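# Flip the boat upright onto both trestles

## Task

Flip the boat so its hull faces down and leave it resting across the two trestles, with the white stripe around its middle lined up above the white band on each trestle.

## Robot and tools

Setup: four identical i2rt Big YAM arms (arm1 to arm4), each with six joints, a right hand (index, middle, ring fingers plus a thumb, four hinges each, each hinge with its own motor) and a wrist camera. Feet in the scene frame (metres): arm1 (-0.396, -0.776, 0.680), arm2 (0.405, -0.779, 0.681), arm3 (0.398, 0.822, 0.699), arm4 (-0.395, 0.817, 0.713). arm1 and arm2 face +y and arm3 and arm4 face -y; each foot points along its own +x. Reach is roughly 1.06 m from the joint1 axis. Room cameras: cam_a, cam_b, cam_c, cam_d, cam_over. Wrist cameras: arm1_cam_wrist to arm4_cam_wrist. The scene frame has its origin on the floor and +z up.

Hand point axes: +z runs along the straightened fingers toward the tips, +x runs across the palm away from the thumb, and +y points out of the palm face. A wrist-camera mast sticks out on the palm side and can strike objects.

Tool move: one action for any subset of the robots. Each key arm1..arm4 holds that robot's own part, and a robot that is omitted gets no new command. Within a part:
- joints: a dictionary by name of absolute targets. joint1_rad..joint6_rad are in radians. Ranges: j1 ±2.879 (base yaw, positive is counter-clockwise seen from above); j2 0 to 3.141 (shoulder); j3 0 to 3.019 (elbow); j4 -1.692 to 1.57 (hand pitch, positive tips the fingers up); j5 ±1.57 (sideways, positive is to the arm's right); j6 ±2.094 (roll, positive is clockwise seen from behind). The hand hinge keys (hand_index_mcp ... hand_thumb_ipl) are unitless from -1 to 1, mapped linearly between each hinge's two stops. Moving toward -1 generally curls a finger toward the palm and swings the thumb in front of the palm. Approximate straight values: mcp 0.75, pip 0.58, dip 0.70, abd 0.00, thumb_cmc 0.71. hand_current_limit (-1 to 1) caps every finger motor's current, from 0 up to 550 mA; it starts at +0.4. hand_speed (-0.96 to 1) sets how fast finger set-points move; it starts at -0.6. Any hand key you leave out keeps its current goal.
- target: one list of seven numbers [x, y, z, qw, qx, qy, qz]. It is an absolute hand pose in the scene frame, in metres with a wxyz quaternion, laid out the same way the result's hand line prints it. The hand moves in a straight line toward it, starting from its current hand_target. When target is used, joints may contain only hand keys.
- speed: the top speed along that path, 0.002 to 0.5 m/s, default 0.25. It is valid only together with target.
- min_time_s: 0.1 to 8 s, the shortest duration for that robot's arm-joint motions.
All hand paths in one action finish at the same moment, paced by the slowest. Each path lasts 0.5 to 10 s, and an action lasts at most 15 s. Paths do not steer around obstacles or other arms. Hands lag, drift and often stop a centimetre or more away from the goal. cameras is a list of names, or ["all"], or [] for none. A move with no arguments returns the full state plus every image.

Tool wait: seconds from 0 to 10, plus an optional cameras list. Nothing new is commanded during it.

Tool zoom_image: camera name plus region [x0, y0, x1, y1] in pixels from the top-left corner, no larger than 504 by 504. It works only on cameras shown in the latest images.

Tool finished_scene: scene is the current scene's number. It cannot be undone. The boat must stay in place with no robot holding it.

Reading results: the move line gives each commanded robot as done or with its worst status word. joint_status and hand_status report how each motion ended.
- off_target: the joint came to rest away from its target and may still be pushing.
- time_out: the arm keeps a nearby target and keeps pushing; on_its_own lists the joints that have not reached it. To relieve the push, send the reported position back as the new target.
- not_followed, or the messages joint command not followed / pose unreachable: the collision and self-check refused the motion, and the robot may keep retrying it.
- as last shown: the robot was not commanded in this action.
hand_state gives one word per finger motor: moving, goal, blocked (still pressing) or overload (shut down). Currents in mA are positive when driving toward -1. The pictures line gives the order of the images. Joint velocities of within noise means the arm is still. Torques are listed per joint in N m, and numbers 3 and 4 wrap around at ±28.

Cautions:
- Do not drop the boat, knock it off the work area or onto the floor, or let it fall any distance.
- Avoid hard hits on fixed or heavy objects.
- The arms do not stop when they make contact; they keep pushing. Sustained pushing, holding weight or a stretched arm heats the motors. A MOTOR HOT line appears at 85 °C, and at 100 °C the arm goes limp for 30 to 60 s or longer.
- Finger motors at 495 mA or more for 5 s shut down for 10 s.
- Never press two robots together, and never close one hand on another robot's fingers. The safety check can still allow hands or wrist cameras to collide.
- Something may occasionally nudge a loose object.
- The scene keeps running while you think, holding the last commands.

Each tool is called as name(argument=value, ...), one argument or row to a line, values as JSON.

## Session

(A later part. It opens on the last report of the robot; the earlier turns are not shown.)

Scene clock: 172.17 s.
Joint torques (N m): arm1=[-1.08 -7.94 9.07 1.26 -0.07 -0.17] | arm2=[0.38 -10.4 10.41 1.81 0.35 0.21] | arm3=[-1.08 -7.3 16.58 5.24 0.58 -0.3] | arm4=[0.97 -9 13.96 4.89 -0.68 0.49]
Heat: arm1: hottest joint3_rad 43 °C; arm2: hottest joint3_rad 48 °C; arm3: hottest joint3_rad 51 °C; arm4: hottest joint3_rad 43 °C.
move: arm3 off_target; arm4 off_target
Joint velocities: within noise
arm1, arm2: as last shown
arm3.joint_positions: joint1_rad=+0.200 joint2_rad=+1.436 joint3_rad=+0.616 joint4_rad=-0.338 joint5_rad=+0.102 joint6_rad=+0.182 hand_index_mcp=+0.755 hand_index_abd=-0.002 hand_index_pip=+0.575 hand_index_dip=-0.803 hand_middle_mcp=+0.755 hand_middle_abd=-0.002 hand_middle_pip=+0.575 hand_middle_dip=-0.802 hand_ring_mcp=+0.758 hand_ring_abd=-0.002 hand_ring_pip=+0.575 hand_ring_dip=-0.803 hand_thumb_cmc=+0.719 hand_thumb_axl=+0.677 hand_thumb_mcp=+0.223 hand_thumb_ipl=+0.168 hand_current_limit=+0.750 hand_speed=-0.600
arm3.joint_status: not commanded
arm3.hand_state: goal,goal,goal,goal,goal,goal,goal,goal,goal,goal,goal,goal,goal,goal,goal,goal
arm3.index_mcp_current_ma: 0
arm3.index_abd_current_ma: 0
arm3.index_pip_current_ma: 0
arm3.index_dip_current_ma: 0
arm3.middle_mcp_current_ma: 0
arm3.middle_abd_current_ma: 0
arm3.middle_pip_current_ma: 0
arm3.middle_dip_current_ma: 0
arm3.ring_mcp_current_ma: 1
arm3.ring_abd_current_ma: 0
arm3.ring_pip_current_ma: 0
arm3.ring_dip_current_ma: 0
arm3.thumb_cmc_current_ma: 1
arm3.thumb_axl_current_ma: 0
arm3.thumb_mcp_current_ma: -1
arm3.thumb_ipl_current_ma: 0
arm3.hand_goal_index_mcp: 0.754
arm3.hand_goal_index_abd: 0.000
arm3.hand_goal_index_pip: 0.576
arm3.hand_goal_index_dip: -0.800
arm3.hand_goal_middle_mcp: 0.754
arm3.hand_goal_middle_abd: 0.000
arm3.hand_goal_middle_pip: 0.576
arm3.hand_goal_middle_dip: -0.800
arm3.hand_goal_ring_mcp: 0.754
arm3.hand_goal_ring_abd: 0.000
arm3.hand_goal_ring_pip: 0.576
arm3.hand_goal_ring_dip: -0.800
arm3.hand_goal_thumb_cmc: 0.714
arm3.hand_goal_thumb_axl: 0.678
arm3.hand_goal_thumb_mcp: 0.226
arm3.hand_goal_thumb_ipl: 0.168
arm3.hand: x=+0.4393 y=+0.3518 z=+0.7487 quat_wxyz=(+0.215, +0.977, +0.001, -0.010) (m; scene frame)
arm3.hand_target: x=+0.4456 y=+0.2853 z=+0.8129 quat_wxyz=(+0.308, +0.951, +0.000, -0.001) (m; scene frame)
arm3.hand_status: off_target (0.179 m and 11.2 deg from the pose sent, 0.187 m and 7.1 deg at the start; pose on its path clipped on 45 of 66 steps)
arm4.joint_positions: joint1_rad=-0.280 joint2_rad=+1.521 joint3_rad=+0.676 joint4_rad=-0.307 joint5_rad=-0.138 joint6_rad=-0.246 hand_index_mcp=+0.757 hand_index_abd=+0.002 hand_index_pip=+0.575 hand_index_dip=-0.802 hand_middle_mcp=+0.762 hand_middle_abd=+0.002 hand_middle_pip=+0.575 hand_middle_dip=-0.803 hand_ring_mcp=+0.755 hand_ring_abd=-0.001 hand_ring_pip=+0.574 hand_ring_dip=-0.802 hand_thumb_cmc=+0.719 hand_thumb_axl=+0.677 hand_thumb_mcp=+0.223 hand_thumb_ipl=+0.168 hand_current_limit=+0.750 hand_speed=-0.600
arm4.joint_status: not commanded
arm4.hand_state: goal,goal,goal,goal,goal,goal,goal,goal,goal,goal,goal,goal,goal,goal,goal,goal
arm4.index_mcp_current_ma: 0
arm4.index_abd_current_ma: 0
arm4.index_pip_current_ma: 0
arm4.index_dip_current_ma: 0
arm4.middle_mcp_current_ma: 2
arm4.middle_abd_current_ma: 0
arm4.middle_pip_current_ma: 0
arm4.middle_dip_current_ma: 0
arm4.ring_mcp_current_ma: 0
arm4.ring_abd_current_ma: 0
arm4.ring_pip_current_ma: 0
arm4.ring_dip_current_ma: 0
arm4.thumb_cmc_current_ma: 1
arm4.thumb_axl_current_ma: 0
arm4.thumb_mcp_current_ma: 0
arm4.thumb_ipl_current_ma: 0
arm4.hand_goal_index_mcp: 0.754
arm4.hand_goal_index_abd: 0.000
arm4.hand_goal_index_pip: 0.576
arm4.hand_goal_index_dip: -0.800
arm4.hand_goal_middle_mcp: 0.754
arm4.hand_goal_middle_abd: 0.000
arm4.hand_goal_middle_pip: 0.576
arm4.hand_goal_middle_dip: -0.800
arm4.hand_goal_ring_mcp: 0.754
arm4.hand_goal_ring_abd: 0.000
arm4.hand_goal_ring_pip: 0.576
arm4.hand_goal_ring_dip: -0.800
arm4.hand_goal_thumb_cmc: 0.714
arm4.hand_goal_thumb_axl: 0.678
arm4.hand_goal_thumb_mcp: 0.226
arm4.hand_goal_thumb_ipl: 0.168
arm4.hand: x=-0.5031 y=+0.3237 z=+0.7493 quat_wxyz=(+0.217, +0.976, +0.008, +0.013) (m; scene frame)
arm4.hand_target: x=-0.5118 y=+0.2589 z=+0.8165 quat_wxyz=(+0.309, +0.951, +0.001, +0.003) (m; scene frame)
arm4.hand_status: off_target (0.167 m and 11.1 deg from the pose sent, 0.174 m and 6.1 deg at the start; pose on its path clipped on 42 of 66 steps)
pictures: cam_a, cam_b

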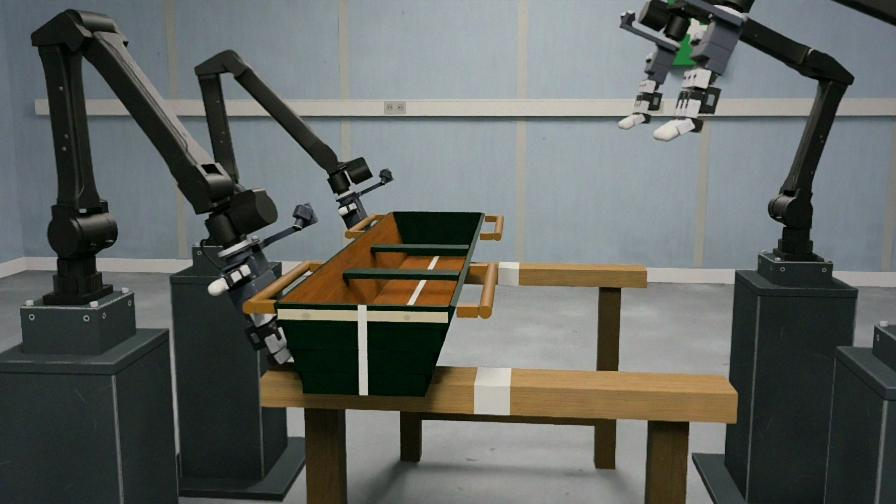

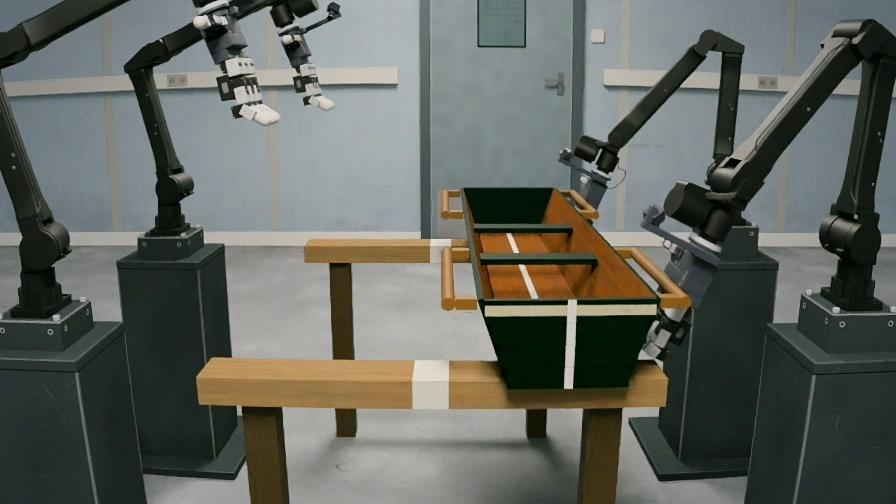

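move(
  arm3={"target": [0.445, 0.45, 0.745, 0.2419, 0.9703, 0, 0], "speed": 0.15},
  arm4={"target": [-0.51, 0.42, 0.745, 0.2419, 0.9703, 0, 0], "speed": 0.15},
  cameras=["cam_a", "cam_b"],
)

Scene clock: 176.80 s.
Joint torques (N m): arm1=[-1.14 -8 9.07 1.26 -0.07 -0.17] | arm2=[-0.15 -10.75 10.4 1.72 0.3 0.19] | arm3=[1.03 -5.66 6.97 1.05 0.44 0.09] | arm4=[-1.32 -6.77 5.18 2.18 -0.42 -0.23]
Heat: arm1: hottest joint3_rad 43 °C; arm2: hottest joint3_rad 48 °C; arm3: hottest joint3_rad 51 °C; arm4: hottest joint3_rad 44 °C.
move: arm3 done; arm4 off_target
Joint velocities: within noise
arm1, arm2: as last shown
arm3.joint_positions: joint1_rad=+0.294 joint2_rad=+1.182 joint3_rad=+0.343 joint4_rad=-0.272 joint5_rad=+0.134 joint6_rad=+0.267 hand_index_mcp=+0.756 hand_index_abd=-0.002 hand_index_pip=+0.575 hand_index_dip=-0.803 hand_middle_mcp=+0.756 hand_middle_abd=-0.002 hand_middle_pip=+0.575 hand_middle_dip=-0.802 hand_ring_mcp=+0.758 hand_ring_abd=-0.002 hand_ring_pip=+0.575 hand_ring_dip=-0.803 hand_thumb_cmc=+0.719 hand_thumb_axl=+0.677 hand_thumb_mcp=+0.223 hand_thumb_ipl=+0.168 hand_current_limit=+0.750 hand_speed=-0.600
arm3.joint_status: not commanded
arm3.hand_state: goal,goal,goal,goal,goal,goal,goal,goal,goal,goal,goal,goal,goal,goal,goal,goal
arm3.index_mcp_current_ma: 0
arm3.index_abd_current_ma: 0
arm3.index_pip_current_ma: 0
arm3.index_dip_current_ma: 0
arm3.middle_mcp_current_ma: 0
arm3.middle_abd_current_ma: 0
arm3.middle_pip_current_ma: 0
arm3.middle_dip_current_ma: 0
arm3.ring_mcp_current_ma: 1
arm3.ring_abd_current_ma: 0
arm3.ring_pip_current_ma: 0
arm3.ring_dip_current_ma: 0
arm3.thumb_cmc_current_ma: 1
arm3.thumb_axl_current_ma: 0
arm3.thumb_mcp_current_ma: -1
arm3.thumb_ipl_current_ma: 0
arm3.hand_goal_index_mcp: 0.754
arm3.hand_goal_index_abd: 0.000
arm3.hand_goal_index_pip: 0.576
arm3.hand_goal_index_dip: -0.800
arm3.hand_goal_middle_mcp: 0.754
arm3.hand_goal_middle_abd: 0.000
arm3.hand_goal_middle_pip: 0.576
arm3.hand_goal_middle_dip: -0.800
arm3.hand_goal_ring_mcp: 0.754
arm3.hand_goal_ring_abd: 0.000
arm3.hand_goal_ring_pip: 0.576
arm3.hand_goal_ring_dip: -0.800
arm3.hand_goal_thumb_cmc: 0.714
arm3.hand_goal_thumb_axl: 0.678
arm3.hand_goal_thumb_mcp: 0.226
arm3.hand_goal_thumb_ipl: 0.168
arm3.hand: x=+0.4430 y=+0.4479 z=+0.7437 quat_wxyz=(+0.241, +0.970, +0.001, +0.000) (m; scene frame)
arm3.hand_target: x=+0.4449 y=+0.4499 z=+0.7450 quat_wxyz=(+0.242, +0.970, +0.000, +0.000) (m; scene frame)
arm3.hand_status: done (0.003 m and 0.2 deg from the pose sent, 0.098 m and 3.4 deg at the start)
arm4.joint_positions: joint1_rad=-0.374 joint2_rad=+1.325 joint3_rad=+0.398 joint4_rad=-0.218 joint5_rad=-0.166 joint6_rad=-0.297 hand_index_mcp=+0.757 hand_index_abd=+0.002 hand_index_pip=+0.575 hand_index_dip=-0.802 hand_middle_mcp=+0.762 hand_middle_abd=+0.002 hand_middle_pip=+0.575 hand_middle_dip=-0.803 hand_ring_mcp=+0.756 hand_ring_abd=-0.001 hand_ring_pip=+0.574 hand_ring_dip=-0.802 hand_thumb_cmc=+0.719 hand_thumb_axl=+0.677 hand_thumb_mcp=+0.223 hand_thumb_ipl=+0.168 hand_current_limit=+0.750 hand_speed=-0.600
arm4.joint_status: not commanded
arm4.hand_state: goal,goal,goal,goal,goal,goal,goal,goal,goal,goal,goal,goal,goal,goal,goal,goal
arm4.index_mcp_current_ma: 0
arm4.index_abd_current_ma: 0
arm4.index_pip_current_ma: 0
arm4.index_dip_current_ma: 0
arm4.middle_mcp_current_ma: 2
arm4.middle_abd_current_ma: 0
arm4.middle_pip_current_ma: 0
arm4.middle_dip_current_ma: 0
arm4.ring_mcp_current_ma: 0
arm4.ring_abd_current_ma: 0
arm4.ring_pip_current_ma: 0
arm4.ring_dip_current_ma: 0
arm4.thumb_cmc_current_ma: 1
arm4.thumb_axl_current_ma: 0
arm4.thumb_mcp_current_ma: 0
arm4.thumb_ipl_current_ma: 0
arm4.hand_goal_index_mcp: 0.754
arm4.hand_goal_index_abd: 0.000
arm4.hand_goal_index_pip: 0.576
arm4.hand_goal_index_dip: -0.800
arm4.hand_goal_middle_mcp: 0.754
arm4.hand_goal_middle_abd: 0.000
arm4.hand_goal_middle_pip: 0.576
arm4.hand_goal_middle_dip: -0.800
arm4.hand_goal_ring_mcp: 0.754
arm4.hand_goal_ring_abd: 0.000
arm4.hand_goal_ring_pip: 0.576
arm4.hand_goal_ring_dip: -0.800
arm4.hand_goal_thumb_cmc: 0.714
arm4.hand_goal_thumb_axl: 0.678
arm4.hand_goal_thumb_mcp: 0.226
arm4.hand_goal_thumb_ipl: 0.168
arm4.hand: x=-0.5063 y=+0.4258 z=+0.7342 quat_wxyz=(+0.224, +0.974, -0.011, +0.008) (m; scene frame)
arm4.hand_target: x=-0.5105 y=+0.4201 z=+0.7449 quat_wxyz=(+0.242, +0.970, -0.004, +0.001) (m; scene frame)
arm4.hand_status: off_target (0.013 m and 2.6 deg from the pose sent, 0.097 m and 3.4 deg at the start)
pictures: cam_a, cam_b

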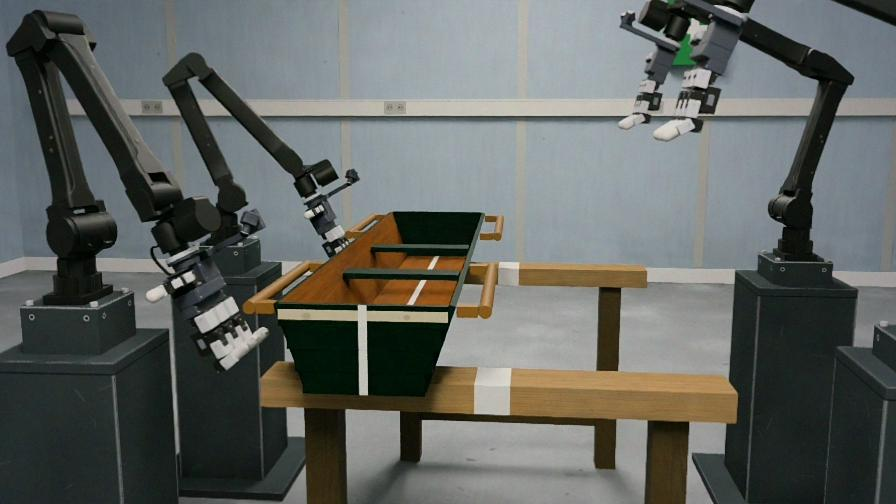

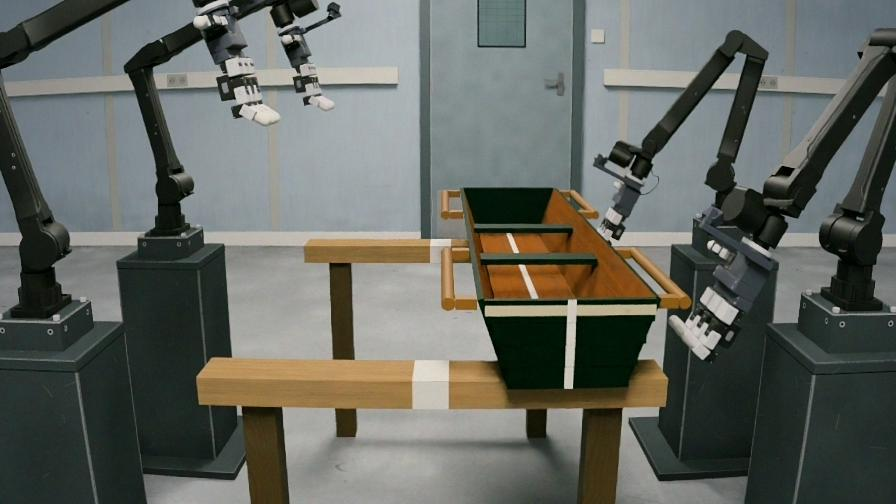

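move(
  arm3={"target": [0.455, 0.505, 0.76, 0.2419, 0.9703, 0, 0], "speed": 0.2, "joints": {"hand_index_mcp": -0.479, "hand_middle_mcp": -0.479, "hand_ring_mcp": -0.479, "hand_index_pip": -0.737, "hand_middle_pip": -0.737, "hand_ring_pip": -0.737, "hand_index_dip": -0.3, "hand_middle_dip": -0.3, "hand_ring_dip": -0.3}},
  arm4={"target": [-0.48, 0.49, 0.76, 0.2419, 0.9703, 0, 0], "speed": 0.2, "joints": {"hand_index_mcp": -0.479, "hand_middle_mcp": -0.479, "hand_ring_mcp": -0.479, "hand_index_pip": -0.737, "hand_middle_pip": -0.737, "hand_ring_pip": -0.737, "hand_index_dip": -0.3, "hand_middle_dip": -0.3, "hand_ring_dip": -0.3}},
)

move(
  arm3={"target": [0.455, 0.47, 0.80, 0.6088, 0.7934, 0, 0], "speed": 0.25},
  arm4={"target": [-0.46, 0.46, 0.80, 0.6088, 0.7934, 0, 0], "speed": 0.25},
  cameras=["cam_a", "cam_b"],
)

Scene clock: 180.73 s.
Joint torques (N m): arm1=[-1.14 -7.94 9.06 1.26 -0.07 -0.17] | arm2=[0.15 -10.4 10.43 1.8 0.33 0.21] | arm3=[1.03 -3.6 8.02 0.42 0.6 0.1] | arm4=[-0.5 -2.61 6.34 0.61 -0.18 -0.18]
Heat: arm1: hottest joint3_rad 43 °C; arm2: hottest joint3_rad 48 °C; arm3: hottest joint3_rad 51 °C; arm4: hottest joint3_rad 43 °C.
move: arm3 off_target; arm4 off_target
Joint velocities: within noise
arm1, arm2: as last shown
arm3.joint_positions: joint1_rad=+0.441 joint2_rad=+0.929 joint3_rad=+0.263 joint4_rad=-0.456 joint5_rad=+0.199 joint6_rad=+0.400 hand_index_mcp=-0.404 hand_index_abd=-0.002 hand_index_pip=-0.671 hand_index_dip=-0.298 hand_middle_mcp=-0.405 hand_middle_abd=-0.002 hand_middle_pip=-0.669 hand_middle_dip=-0.299 hand_ring_mcp=-0.405 hand_ring_abd=-0.002 hand_ring_pip=-0.669 hand_ring_dip=-0.299 hand_thumb_cmc=+0.719 hand_thumb_axl=+0.677 hand_thumb_mcp=+0.223 hand_thumb_ipl=+0.168 hand_current_limit=+0.750 hand_speed=-0.600
arm3.joint_status: hand_index_mcp off_target (ended at -0.404, target -0.479); hand_index_pip off_target (ended at -0.671, target -0.737); hand_middle_mcp off_target (ended at -0.405, target -0.479); hand_middle_pip off_target (ended at -0.669, target -0.737); hand_ring_mcp off_target (ended at -0.405, target -0.479); hand_ring_pip off_target (ended at -0.669, target -0.737); the others done
arm3.hand_state: blocked,goal,blocked,goal,blocked,goal,blocked,goal,blocked,goal,blocked,goal,goal,goal,goal,goal
arm3.index_mcp_current_ma: 125
arm3.index_abd_current_ma: 0
arm3.index_pip_current_ma: 90
arm3.index_dip_current_ma: 0
arm3.middle_mcp_current_ma: 123
arm3.middle_abd_current_ma: 0
arm3.middle_pip_current_ma: 95
arm3.middle_dip_current_ma: 0
arm3.ring_mcp_current_ma: 122
arm3.ring_abd_current_ma: 0
arm3.ring_pip_current_ma: 95
arm3.ring_dip_current_ma: 0
arm3.thumb_cmc_current_ma: 1
arm3.thumb_axl_current_ma: 0
arm3.thumb_mcp_current_ma: -1
arm3.thumb_ipl_current_ma: 0
arm3.hand_goal_index_mcp: -0.478
arm3.hand_goal_index_abd: 0.000
arm3.hand_goal_index_pip: -0.736
arm3.hand_goal_index_dip: -0.300
arm3.hand_goal_middle_mcp: -0.478
arm3.hand_goal_middle_abd: 0.000
arm3.hand_goal_middle_pip: -0.736
arm3.hand_goal_middle_dip: -0.300
arm3.hand_goal_ring_mcp: -0.478
arm3.hand_goal_ring_abd: 0.000
arm3.hand_goal_ring_pip: -0.736
arm3.hand_goal_ring_dip: -0.300
arm3.hand_goal_thumb_cmc: 0.714
arm3.hand_goal_thumb_axl: 0.678
arm3.hand_goal_thumb_mcp: 0.226
arm3.hand_goal_thumb_ipl: 0.168
arm3.hand: x=+0.4544 y=+0.5015 z=+0.7605 quat_wxyz=(+0.246, +0.969, +0.001, +0.002) (m; scene frame)
arm3.hand_target: x=+0.4547 y=+0.5049 z=+0.7599 quat_wxyz=(+0.242, +0.970, +0.000, -0.001) (m; scene frame)
arm3.hand_status: done (0.004 m and 0.6 deg from the pose sent, 0.061 m and 0.2 deg at the start)
arm4.joint_positions: joint1_rad=-0.374 joint2_rad=+0.979 joint3_rad=+0.235 joint4_rad=-0.365 joint5_rad=-0.166 joint6_rad=-0.298 hand_index_mcp=-0.405 hand_index_abd=+0.002 hand_index_pip=-0.671 hand_index_dip=-0.298 hand_middle_mcp=-0.401 hand_middle_abd=+0.002 hand_middle_pip=-0.674 hand_middle_dip=-0.298 hand_ring_mcp=-0.403 hand_ring_abd=-0.001 hand_ring_pip=-0.671 hand_ring_dip=-0.298 hand_thumb_cmc=+0.719 hand_thumb_axl=+0.677 hand_thumb_mcp=+0.223 hand_thumb_ipl=+0.168 hand_current_limit=+0.750 hand_speed=-0.600
arm4.joint_status: hand_index_mcp off_target (ended at -0.405, target -0.479); hand_index_pip off_target (ended at -0.671, target -0.737); hand_middle_mcp off_target (ended at -0.401, target -0.479); hand_middle_pip off_target (ended at -0.674, target -0.737); hand_ring_mcp off_target (ended at -0.403, target -0.479); hand_ring_pip off_target (ended at -0.671, target -0.737); the others done
arm4.hand_state: blocked,goal,blocked,goal,blocked,goal,blocked,goal,blocked,goal,blocked,goal,goal,goal,goal,goal
arm4.index_mcp_current_ma: 104
arm4.index_abd_current_ma: 0
arm4.index_pip_current_ma: 75
arm4.index_dip_current_ma: 0
arm4.middle_mcp_current_ma: 114
arm4.middle_abd_current_ma: 0
arm4.middle_pip_current_ma: 69
arm4.middle_dip_current_ma: 0
arm4.ring_mcp_current_ma: 108
arm4.ring_abd_current_ma: 0
arm4.ring_pip_current_ma: 75
arm4.ring_dip_current_ma: 0
arm4.thumb_cmc_current_ma: 1
arm4.thumb_axl_current_ma: 0
arm4.thumb_mcp_current_ma: 0
arm4.thumb_ipl_current_ma: 0
arm4.hand_goal_index_mcp: -0.478
arm4.hand_goal_index_abd: 0.000
arm4.hand_goal_index_pip: -0.736
arm4.hand_goal_index_dip: -0.300
arm4.hand_goal_middle_mcp: -0.478
arm4.hand_goal_middle_abd: 0.000
arm4.hand_goal_middle_pip: -0.736
arm4.hand_goal_middle_dip: -0.300
arm4.hand_goal_ring_mcp: -0.478
arm4.hand_goal_ring_abd: 0.000
arm4.hand_goal_ring_pip: -0.736
arm4.hand_goal_ring_dip: -0.300
arm4.hand_goal_thumb_cmc: 0.714
arm4.hand_goal_thumb_axl: 0.678
arm4.hand_goal_thumb_mcp: 0.226
arm4.hand_goal_thumb_ipl: 0.168
arm4.hand: x=-0.4818 y=+0.4914 z=+0.7565 quat_wxyz=(+0.241, +0.970, -0.008, +0.002) (m; scene frame)
arm4.hand_target: x=-0.4799 y=+0.4900 z=+0.7598 quat_wxyz=(+0.242, +0.970, +0.000, +0.000) (m; scene frame)
arm4.hand_status: done (0.004 m and 1.0 deg from the pose sent, 0.074 m and 2.6 deg at the start)
pictures: none

Scene clock: 183.57 s.
Joint torques (N m): arm1=[-1.08 -7.94 9.09 1.24 -0.07 -0.17] | arm2=[0.09 -10.34 10.43 1.68 0.32 0.23] | arm3=[-0.97 -6.95 0.21 3.49 -0.08 -0.25] | arm4=[0.26 -6.48 -0.54 3.19 0.03 0.16]
Heat: arm1: hottest joint3_rad 43 °C; arm2: hottest joint3_rad 47 °C; arm3: hottest joint3_rad 50 °C; arm4: hottest joint3_rad 43 °C.
move: arm3 off_target; arm4 off_target
Joint velocities: within noise
arm1, arm2: as last shown
arm3.joint_positions: joint1_rad=+0.471 joint2_rad=+1.951 joint3_rad=+0.076 joint4_rad=+1.514 joint5_rad=+0.453 joint6_rad=+0.164 hand_index_mcp=-0.404 hand_index_abd=-0.002 hand_index_pip=-0.671 hand_index_dip=-0.298 hand_middle_mcp=-0.405 hand_middle_abd=-0.002 hand_middle_pip=-0.669 hand_middle_dip=-0.299 hand_ring_mcp=-0.405 hand_ring_abd=-0.002 hand_ring_pip=-0.669 hand_ring_dip=-0.299 hand_thumb_cmc=+0.720 hand_thumb_axl=+0.677 hand_thumb_mcp=+0.223 hand_thumb_ipl=+0.168 hand_current_limit=+0.750 hand_speed=-0.600
arm3.joint_status: not commanded
arm3.hand_state: blocked,goal,blocked,goal,blocked,goal,blocked,goal,blocked,goal,blocked,goal,goal,goal,goal,goal
arm3.index_mcp_current_ma: 125
arm3.index_abd_current_ma: 0
arm3.index_pip_current_ma: 90
arm3.index_dip_current_ma: 0
arm3.middle_mcp_current_ma: 123
arm3.middle_abd_current_ma: 0
arm3.middle_pip_current_ma: 95
arm3.middle_dip_current_ma: 0
arm3.ring_mcp_current_ma: 122
arm3.ring_abd_current_ma: 0
arm3.ring_pip_current_ma: 95
arm3.ring_dip_current_ma: 0
arm3.thumb_cmc_current_ma: 1
arm3.thumb_axl_current_ma: 0
arm3.thumb_mcp_current_ma: -1
arm3.thumb_ipl_current_ma: 0
arm3.hand_goal_index_mcp: -0.478
arm3.hand_goal_index_abd: 0.000
arm3.hand_goal_index_pip: -0.736
arm3.hand_goal_index_dip: -0.300
arm3.hand_goal_middle_mcp: -0.478
arm3.hand_goal_middle_abd: 0.000
arm3.hand_goal_middle_pip: -0.736
arm3.hand_goal_middle_dip: -0.300
arm3.hand_goal_ring_mcp: -0.478
arm3.hand_goal_ring_abd: 0.000
arm3.hand_goal_ring_pip: -0.736
arm3.hand_goal_ring_dip: -0.300
arm3.hand_goal_thumb_cmc: 0.714
arm3.hand_goal_thumb_axl: 0.678
arm3.hand_goal_thumb_mcp: 0.226
arm3.hand_goal_thumb_ipl: 0.168
arm3.hand: x=+0.4570 y=+0.4708 z=+0.7940 quat_wxyz=(+0.588, +0.809, -0.001, -0.002) (m; scene frame)
arm3.hand_target: x=+0.4555 y=+0.4687 z=+0.8005 quat_wxyz=(+0.599, +0.800, -0.003, -0.001) (m; scene frame)
arm3.hand_status: off_target (0.006 m and 3.0 deg from the pose sent, 0.051 m and 46.5 deg at the start; a joint's target at an end of its range on 23 of 85 steps)
arm4.joint_positions: joint1_rad=-0.301 joint2_rad=+1.969 joint3_rad=+0.052 joint4_rad=+1.534 joint5_rad=-0.276 joint6_rad=-0.109 hand_index_mcp=-0.405 hand_index_abd=+0.002 hand_index_pip=-0.671 hand_index_dip=-0.298 hand_middle_mcp=-0.401 hand_middle_abd=+0.002 hand_middle_pip=-0.674 hand_middle_dip=-0.298 hand_ring_mcp=-0.403 hand_ring_abd=-0.001 hand_ring_pip=-0.671 hand_ring_dip=-0.298 hand_thumb_cmc=+0.720 hand_thumb_axl=+0.677 hand_thumb_mcp=+0.223 hand_thumb_ipl=+0.168 hand_current_limit=+0.750 hand_speed=-0.600
arm4.joint_status: not commanded
arm4.hand_state: blocked,goal,blocked,goal,blocked,goal,blocked,goal,blocked,goal,blocked,goal,goal,goal,goal,goal
arm4.index_mcp_current_ma: 104
arm4.index_abd_current_ma: 0
arm4.index_pip_current_ma: 75
arm4.index_dip_current_ma: 0
arm4.middle_mcp_current_ma: 114
arm4.middle_abd_current_ma: 0
arm4.middle_pip_current_ma: 69
arm4.middle_dip_current_ma: 0
arm4.ring_mcp_current_ma: 108
arm4.ring_abd_current_ma: 0
arm4.ring_pip_current_ma: 75
arm4.ring_dip_current_ma: 0
arm4.thumb_cmc_current_ma: 1
arm4.thumb_axl_current_ma: 0
arm4.thumb_mcp_current_ma: 0
arm4.thumb_ipl_current_ma: 0
arm4.hand_goal_index_mcp: -0.478
arm4.hand_goal_index_abd: 0.000
arm4.hand_goal_index_pip: -0.736
arm4.hand_goal_index_dip: -0.300
arm4.hand_goal_middle_mcp: -0.478
arm4.hand_goal_middle_abd: 0.000
arm4.hand_goal_middle_pip: -0.736
arm4.hand_goal_middle_dip: -0.300
arm4.hand_goal_ring_mcp: -0.478
arm4.hand_goal_ring_abd: 0.000
arm4.hand_goal_ring_pip: -0.736
arm4.hand_goal_ring_dip: -0.300
arm4.hand_goal_thumb_cmc: 0.714
arm4.hand_goal_thumb_axl: 0.678
arm4.hand_goal_thumb_mcp: 0.226
arm4.hand_goal_thumb_ipl: 0.168
arm4.hand: x=-0.4621 y=+0.4605 z=+0.7951 quat_wxyz=(+0.565, +0.825, +0.007, +0.003) (m; scene frame)
arm4.hand_target: x=-0.4608 y=+0.4586 z=+0.8004 quat_wxyz=(+0.575, +0.818, +0.004, +0.008) (m; scene frame)
arm4.hand_status: off_target (0.005 m and 6.2 deg from the pose sent, 0.058 m and 47.1 deg at the start; a joint's target at an end of its range on 29 of 85 steps)
pictures: cam_a, cam_b

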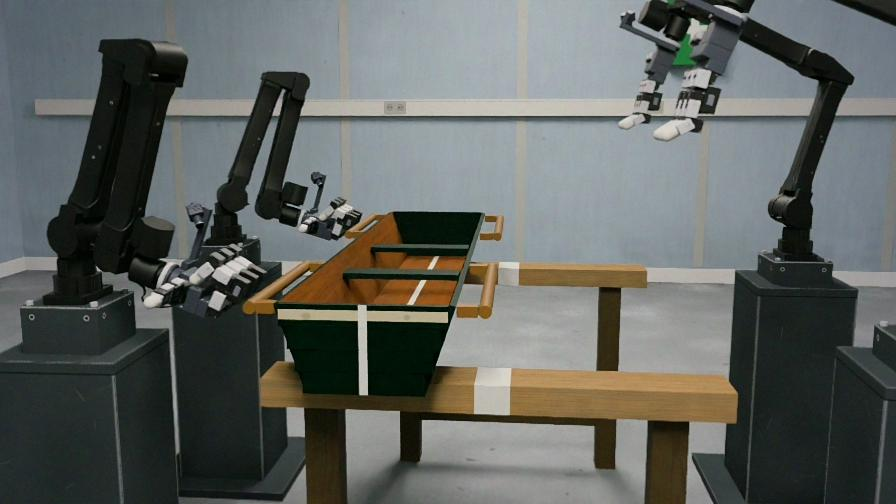

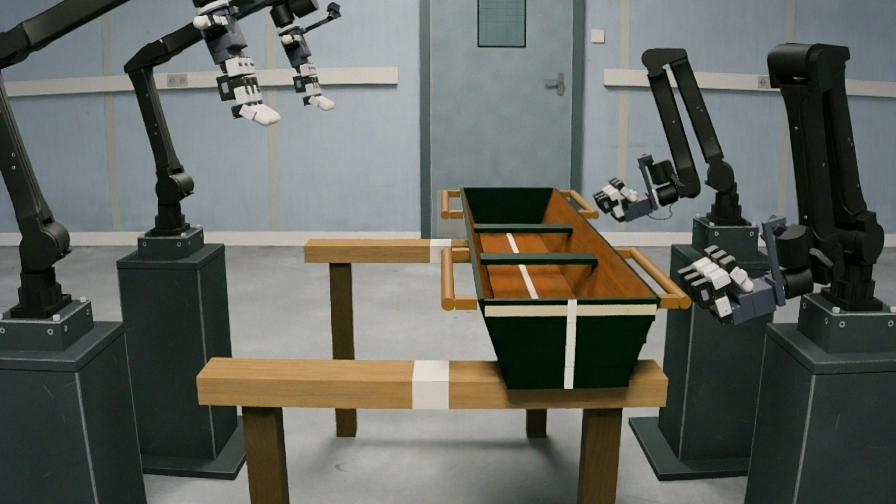

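move(
  arm3={"target": [0.455, 0.36, 0.80, 0.6088, 0.7934, 0, 0], "speed": 0.1},
  arm4={"target": [-0.46, 0.35, 0.80, 0.6088, 0.7934, 0, 0], "speed": 0.1},
  cameras=["cam_a", "cam_b"],
)

Scene clock: 186.27 s.
Joint torques (N m): arm1=[-1.08 -8 9.07 1.24 -0.07 -0.17] | arm2=[0.15 -9.82 10.35 1.76 0.34 0.2] | arm3=[-2.55 -7.94 7.6 0.5 -0.22 -0.08] | arm4=[1.03 -7.82 5.72 0.92 0.34 0.13]
Heat: arm1: hottest joint3_rad 43 °C; arm2: hottest joint3_rad 47 °C; arm3: hottest joint3_rad 50 °C; arm4: hottest joint3_rad 42 °C.
move: arm3 off_target; arm4 off_target
Joint velocities: within noise
arm1, arm2: as last shown
arm3.joint_positions: joint1_rad=+0.311 joint2_rad=+1.891 joint3_rad=+0.262 joint4_rad=+1.326 joint5_rad=+0.291 joint6_rad=+0.073 hand_index_mcp=-0.418 hand_index_abd=-0.002 hand_index_pip=-0.661 hand_index_dip=-0.310 hand_middle_mcp=-0.410 hand_middle_abd=-0.002 hand_middle_pip=-0.667 hand_middle_dip=-0.302 hand_ring_mcp=-0.405 hand_ring_abd=-0.002 hand_ring_pip=-0.669 hand_ring_dip=-0.299 hand_thumb_cmc=+0.721 hand_thumb_axl=+0.677 hand_thumb_mcp=+0.223 hand_thumb_ipl=+0.168 hand_current_limit=+0.750 hand_speed=-0.600
arm3.joint_status: not commanded
arm3.hand_state: blocked,goal,blocked,goal,blocked,goal,blocked,goal,blocked,goal,blocked,goal,goal,goal,goal,goal
arm3.index_mcp_current_ma: 88
arm3.index_abd_current_ma: 0
arm3.index_pip_current_ma: 117
arm3.index_dip_current_ma: -3
arm3.middle_mcp_current_ma: 109
arm3.middle_abd_current_ma: 0
arm3.middle_pip_current_ma: 101
arm3.middle_dip_current_ma: 0
arm3.ring_mcp_current_ma: 122
arm3.ring_abd_current_ma: 0
arm3.ring_pip_current_ma: 95
arm3.ring_dip_current_ma: 0
arm3.thumb_cmc_current_ma: 2
arm3.thumb_axl_current_ma: 0
arm3.thumb_mcp_current_ma: -1
arm3.thumb_ipl_current_ma: 0
arm3.hand_goal_index_mcp: -0.478
arm3.hand_goal_index_abd: 0.000
arm3.hand_goal_index_pip: -0.736
arm3.hand_goal_index_dip: -0.300
arm3.hand_goal_middle_mcp: -0.478
arm3.hand_goal_middle_abd: 0.000
arm3.hand_goal_middle_pip: -0.736
arm3.hand_goal_middle_dip: -0.300
arm3.hand_goal_ring_mcp: -0.478
arm3.hand_goal_ring_abd: 0.000
arm3.hand_goal_ring_pip: -0.736
arm3.hand_goal_ring_dip: -0.300
arm3.hand_goal_thumb_cmc: 0.714
arm3.hand_goal_thumb_axl: 0.678
arm3.hand_goal_thumb_mcp: 0.226
arm3.hand_goal_thumb_ipl: 0.168
arm3.hand: x=+0.4579 y=+0.3902 z=+0.8004 quat_wxyz=(+0.602, +0.799, +0.012, -0.002) (m; scene frame)
arm3.hand_target: x=+0.4539 y=+0.3624 z=+0.8014 quat_wxyz=(+0.609, +0.793, +0.001, -0.005) (m; scene frame)
arm3.hand_status: off_target (0.030 m and 1.7 deg from the pose sent, 0.111 m and 3.0 deg at the start)
arm4.joint_positions: joint1_rad=-0.191 joint2_rad=+1.961 joint3_rad=+0.269 joint4_rad=+1.400 joint5_rad=-0.166 joint6_rad=-0.053 hand_index_mcp=-0.405 hand_index_abd=+0.002 hand_index_pip=-0.671 hand_index_dip=-0.298 hand_middle_mcp=-0.401 hand_middle_abd=+0.002 hand_middle_pip=-0.674 hand_middle_dip=-0.298 hand_ring_mcp=-0.411 hand_ring_abd=-0.001 hand_ring_pip=-0.664 hand_ring_dip=-0.306 hand_thumb_cmc=+0.721 hand_thumb_axl=+0.677 hand_thumb_mcp=+0.223 hand_thumb_ipl=+0.168 hand_current_limit=+0.750 hand_speed=-0.600
arm4.joint_status: not commanded
arm4.hand_state: blocked,goal,blocked,goal,blocked,goal,blocked,goal,blocked,goal,blocked,goal,goal,goal,goal,goal
arm4.index_mcp_current_ma: 104
arm4.index_abd_current_ma: 0
arm4.index_pip_current_ma: 75
arm4.index_dip_current_ma: 0
arm4.middle_mcp_current_ma: 114
arm4.middle_abd_current_ma: 0
arm4.middle_pip_current_ma: 69
arm4.middle_dip_current_ma: 0
arm4.ring_mcp_current_ma: 89
arm4.ring_abd_current_ma: 0
arm4.ring_pip_current_ma: 90
arm4.ring_dip_current_ma: -1
arm4.thumb_cmc_current_ma: 1
arm4.thumb_axl_current_ma: 0
arm4.thumb_mcp_current_ma: 0
arm4.thumb_ipl_current_ma: 0
arm4.hand_goal_index_mcp: -0.478
arm4.hand_goal_index_abd: 0.000
arm4.hand_goal_index_pip: -0.736
arm4.hand_goal_index_dip: -0.300
arm4.hand_goal_middle_mcp: -0.478
arm4.hand_goal_middle_abd: 0.000
arm4.hand_goal_middle_pip: -0.736
arm4.hand_goal_middle_dip: -0.300
arm4.hand_goal_ring_mcp: -0.478
arm4.hand_goal_ring_abd: 0.000
arm4.hand_goal_ring_pip: -0.736
arm4.hand_goal_ring_dip: -0.300
arm4.hand_goal_thumb_cmc: 0.714
arm4.hand_goal_thumb_axl: 0.678
arm4.hand_goal_thumb_mcp: 0.226
arm4.hand_goal_thumb_ipl: 0.168
arm4.hand: x=-0.4605 y=+0.3765 z=+0.7989 quat_wxyz=(+0.598, +0.801, +0.002, -0.001) (m; scene frame)
arm4.hand_target: x=-0.4580 y=+0.3513 z=+0.8011 quat_wxyz=(+0.609, +0.793, +0.003, +0.003) (m; scene frame)
arm4.hand_status: off_target (0.027 m and 1.6 deg from the pose sent, 0.111 m and 6.2 deg at the start)
pictures: cam_a, cam_b

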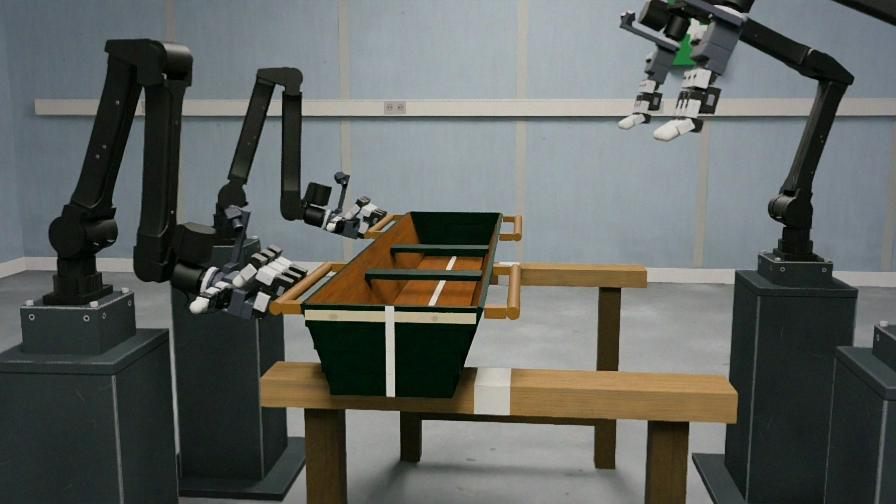

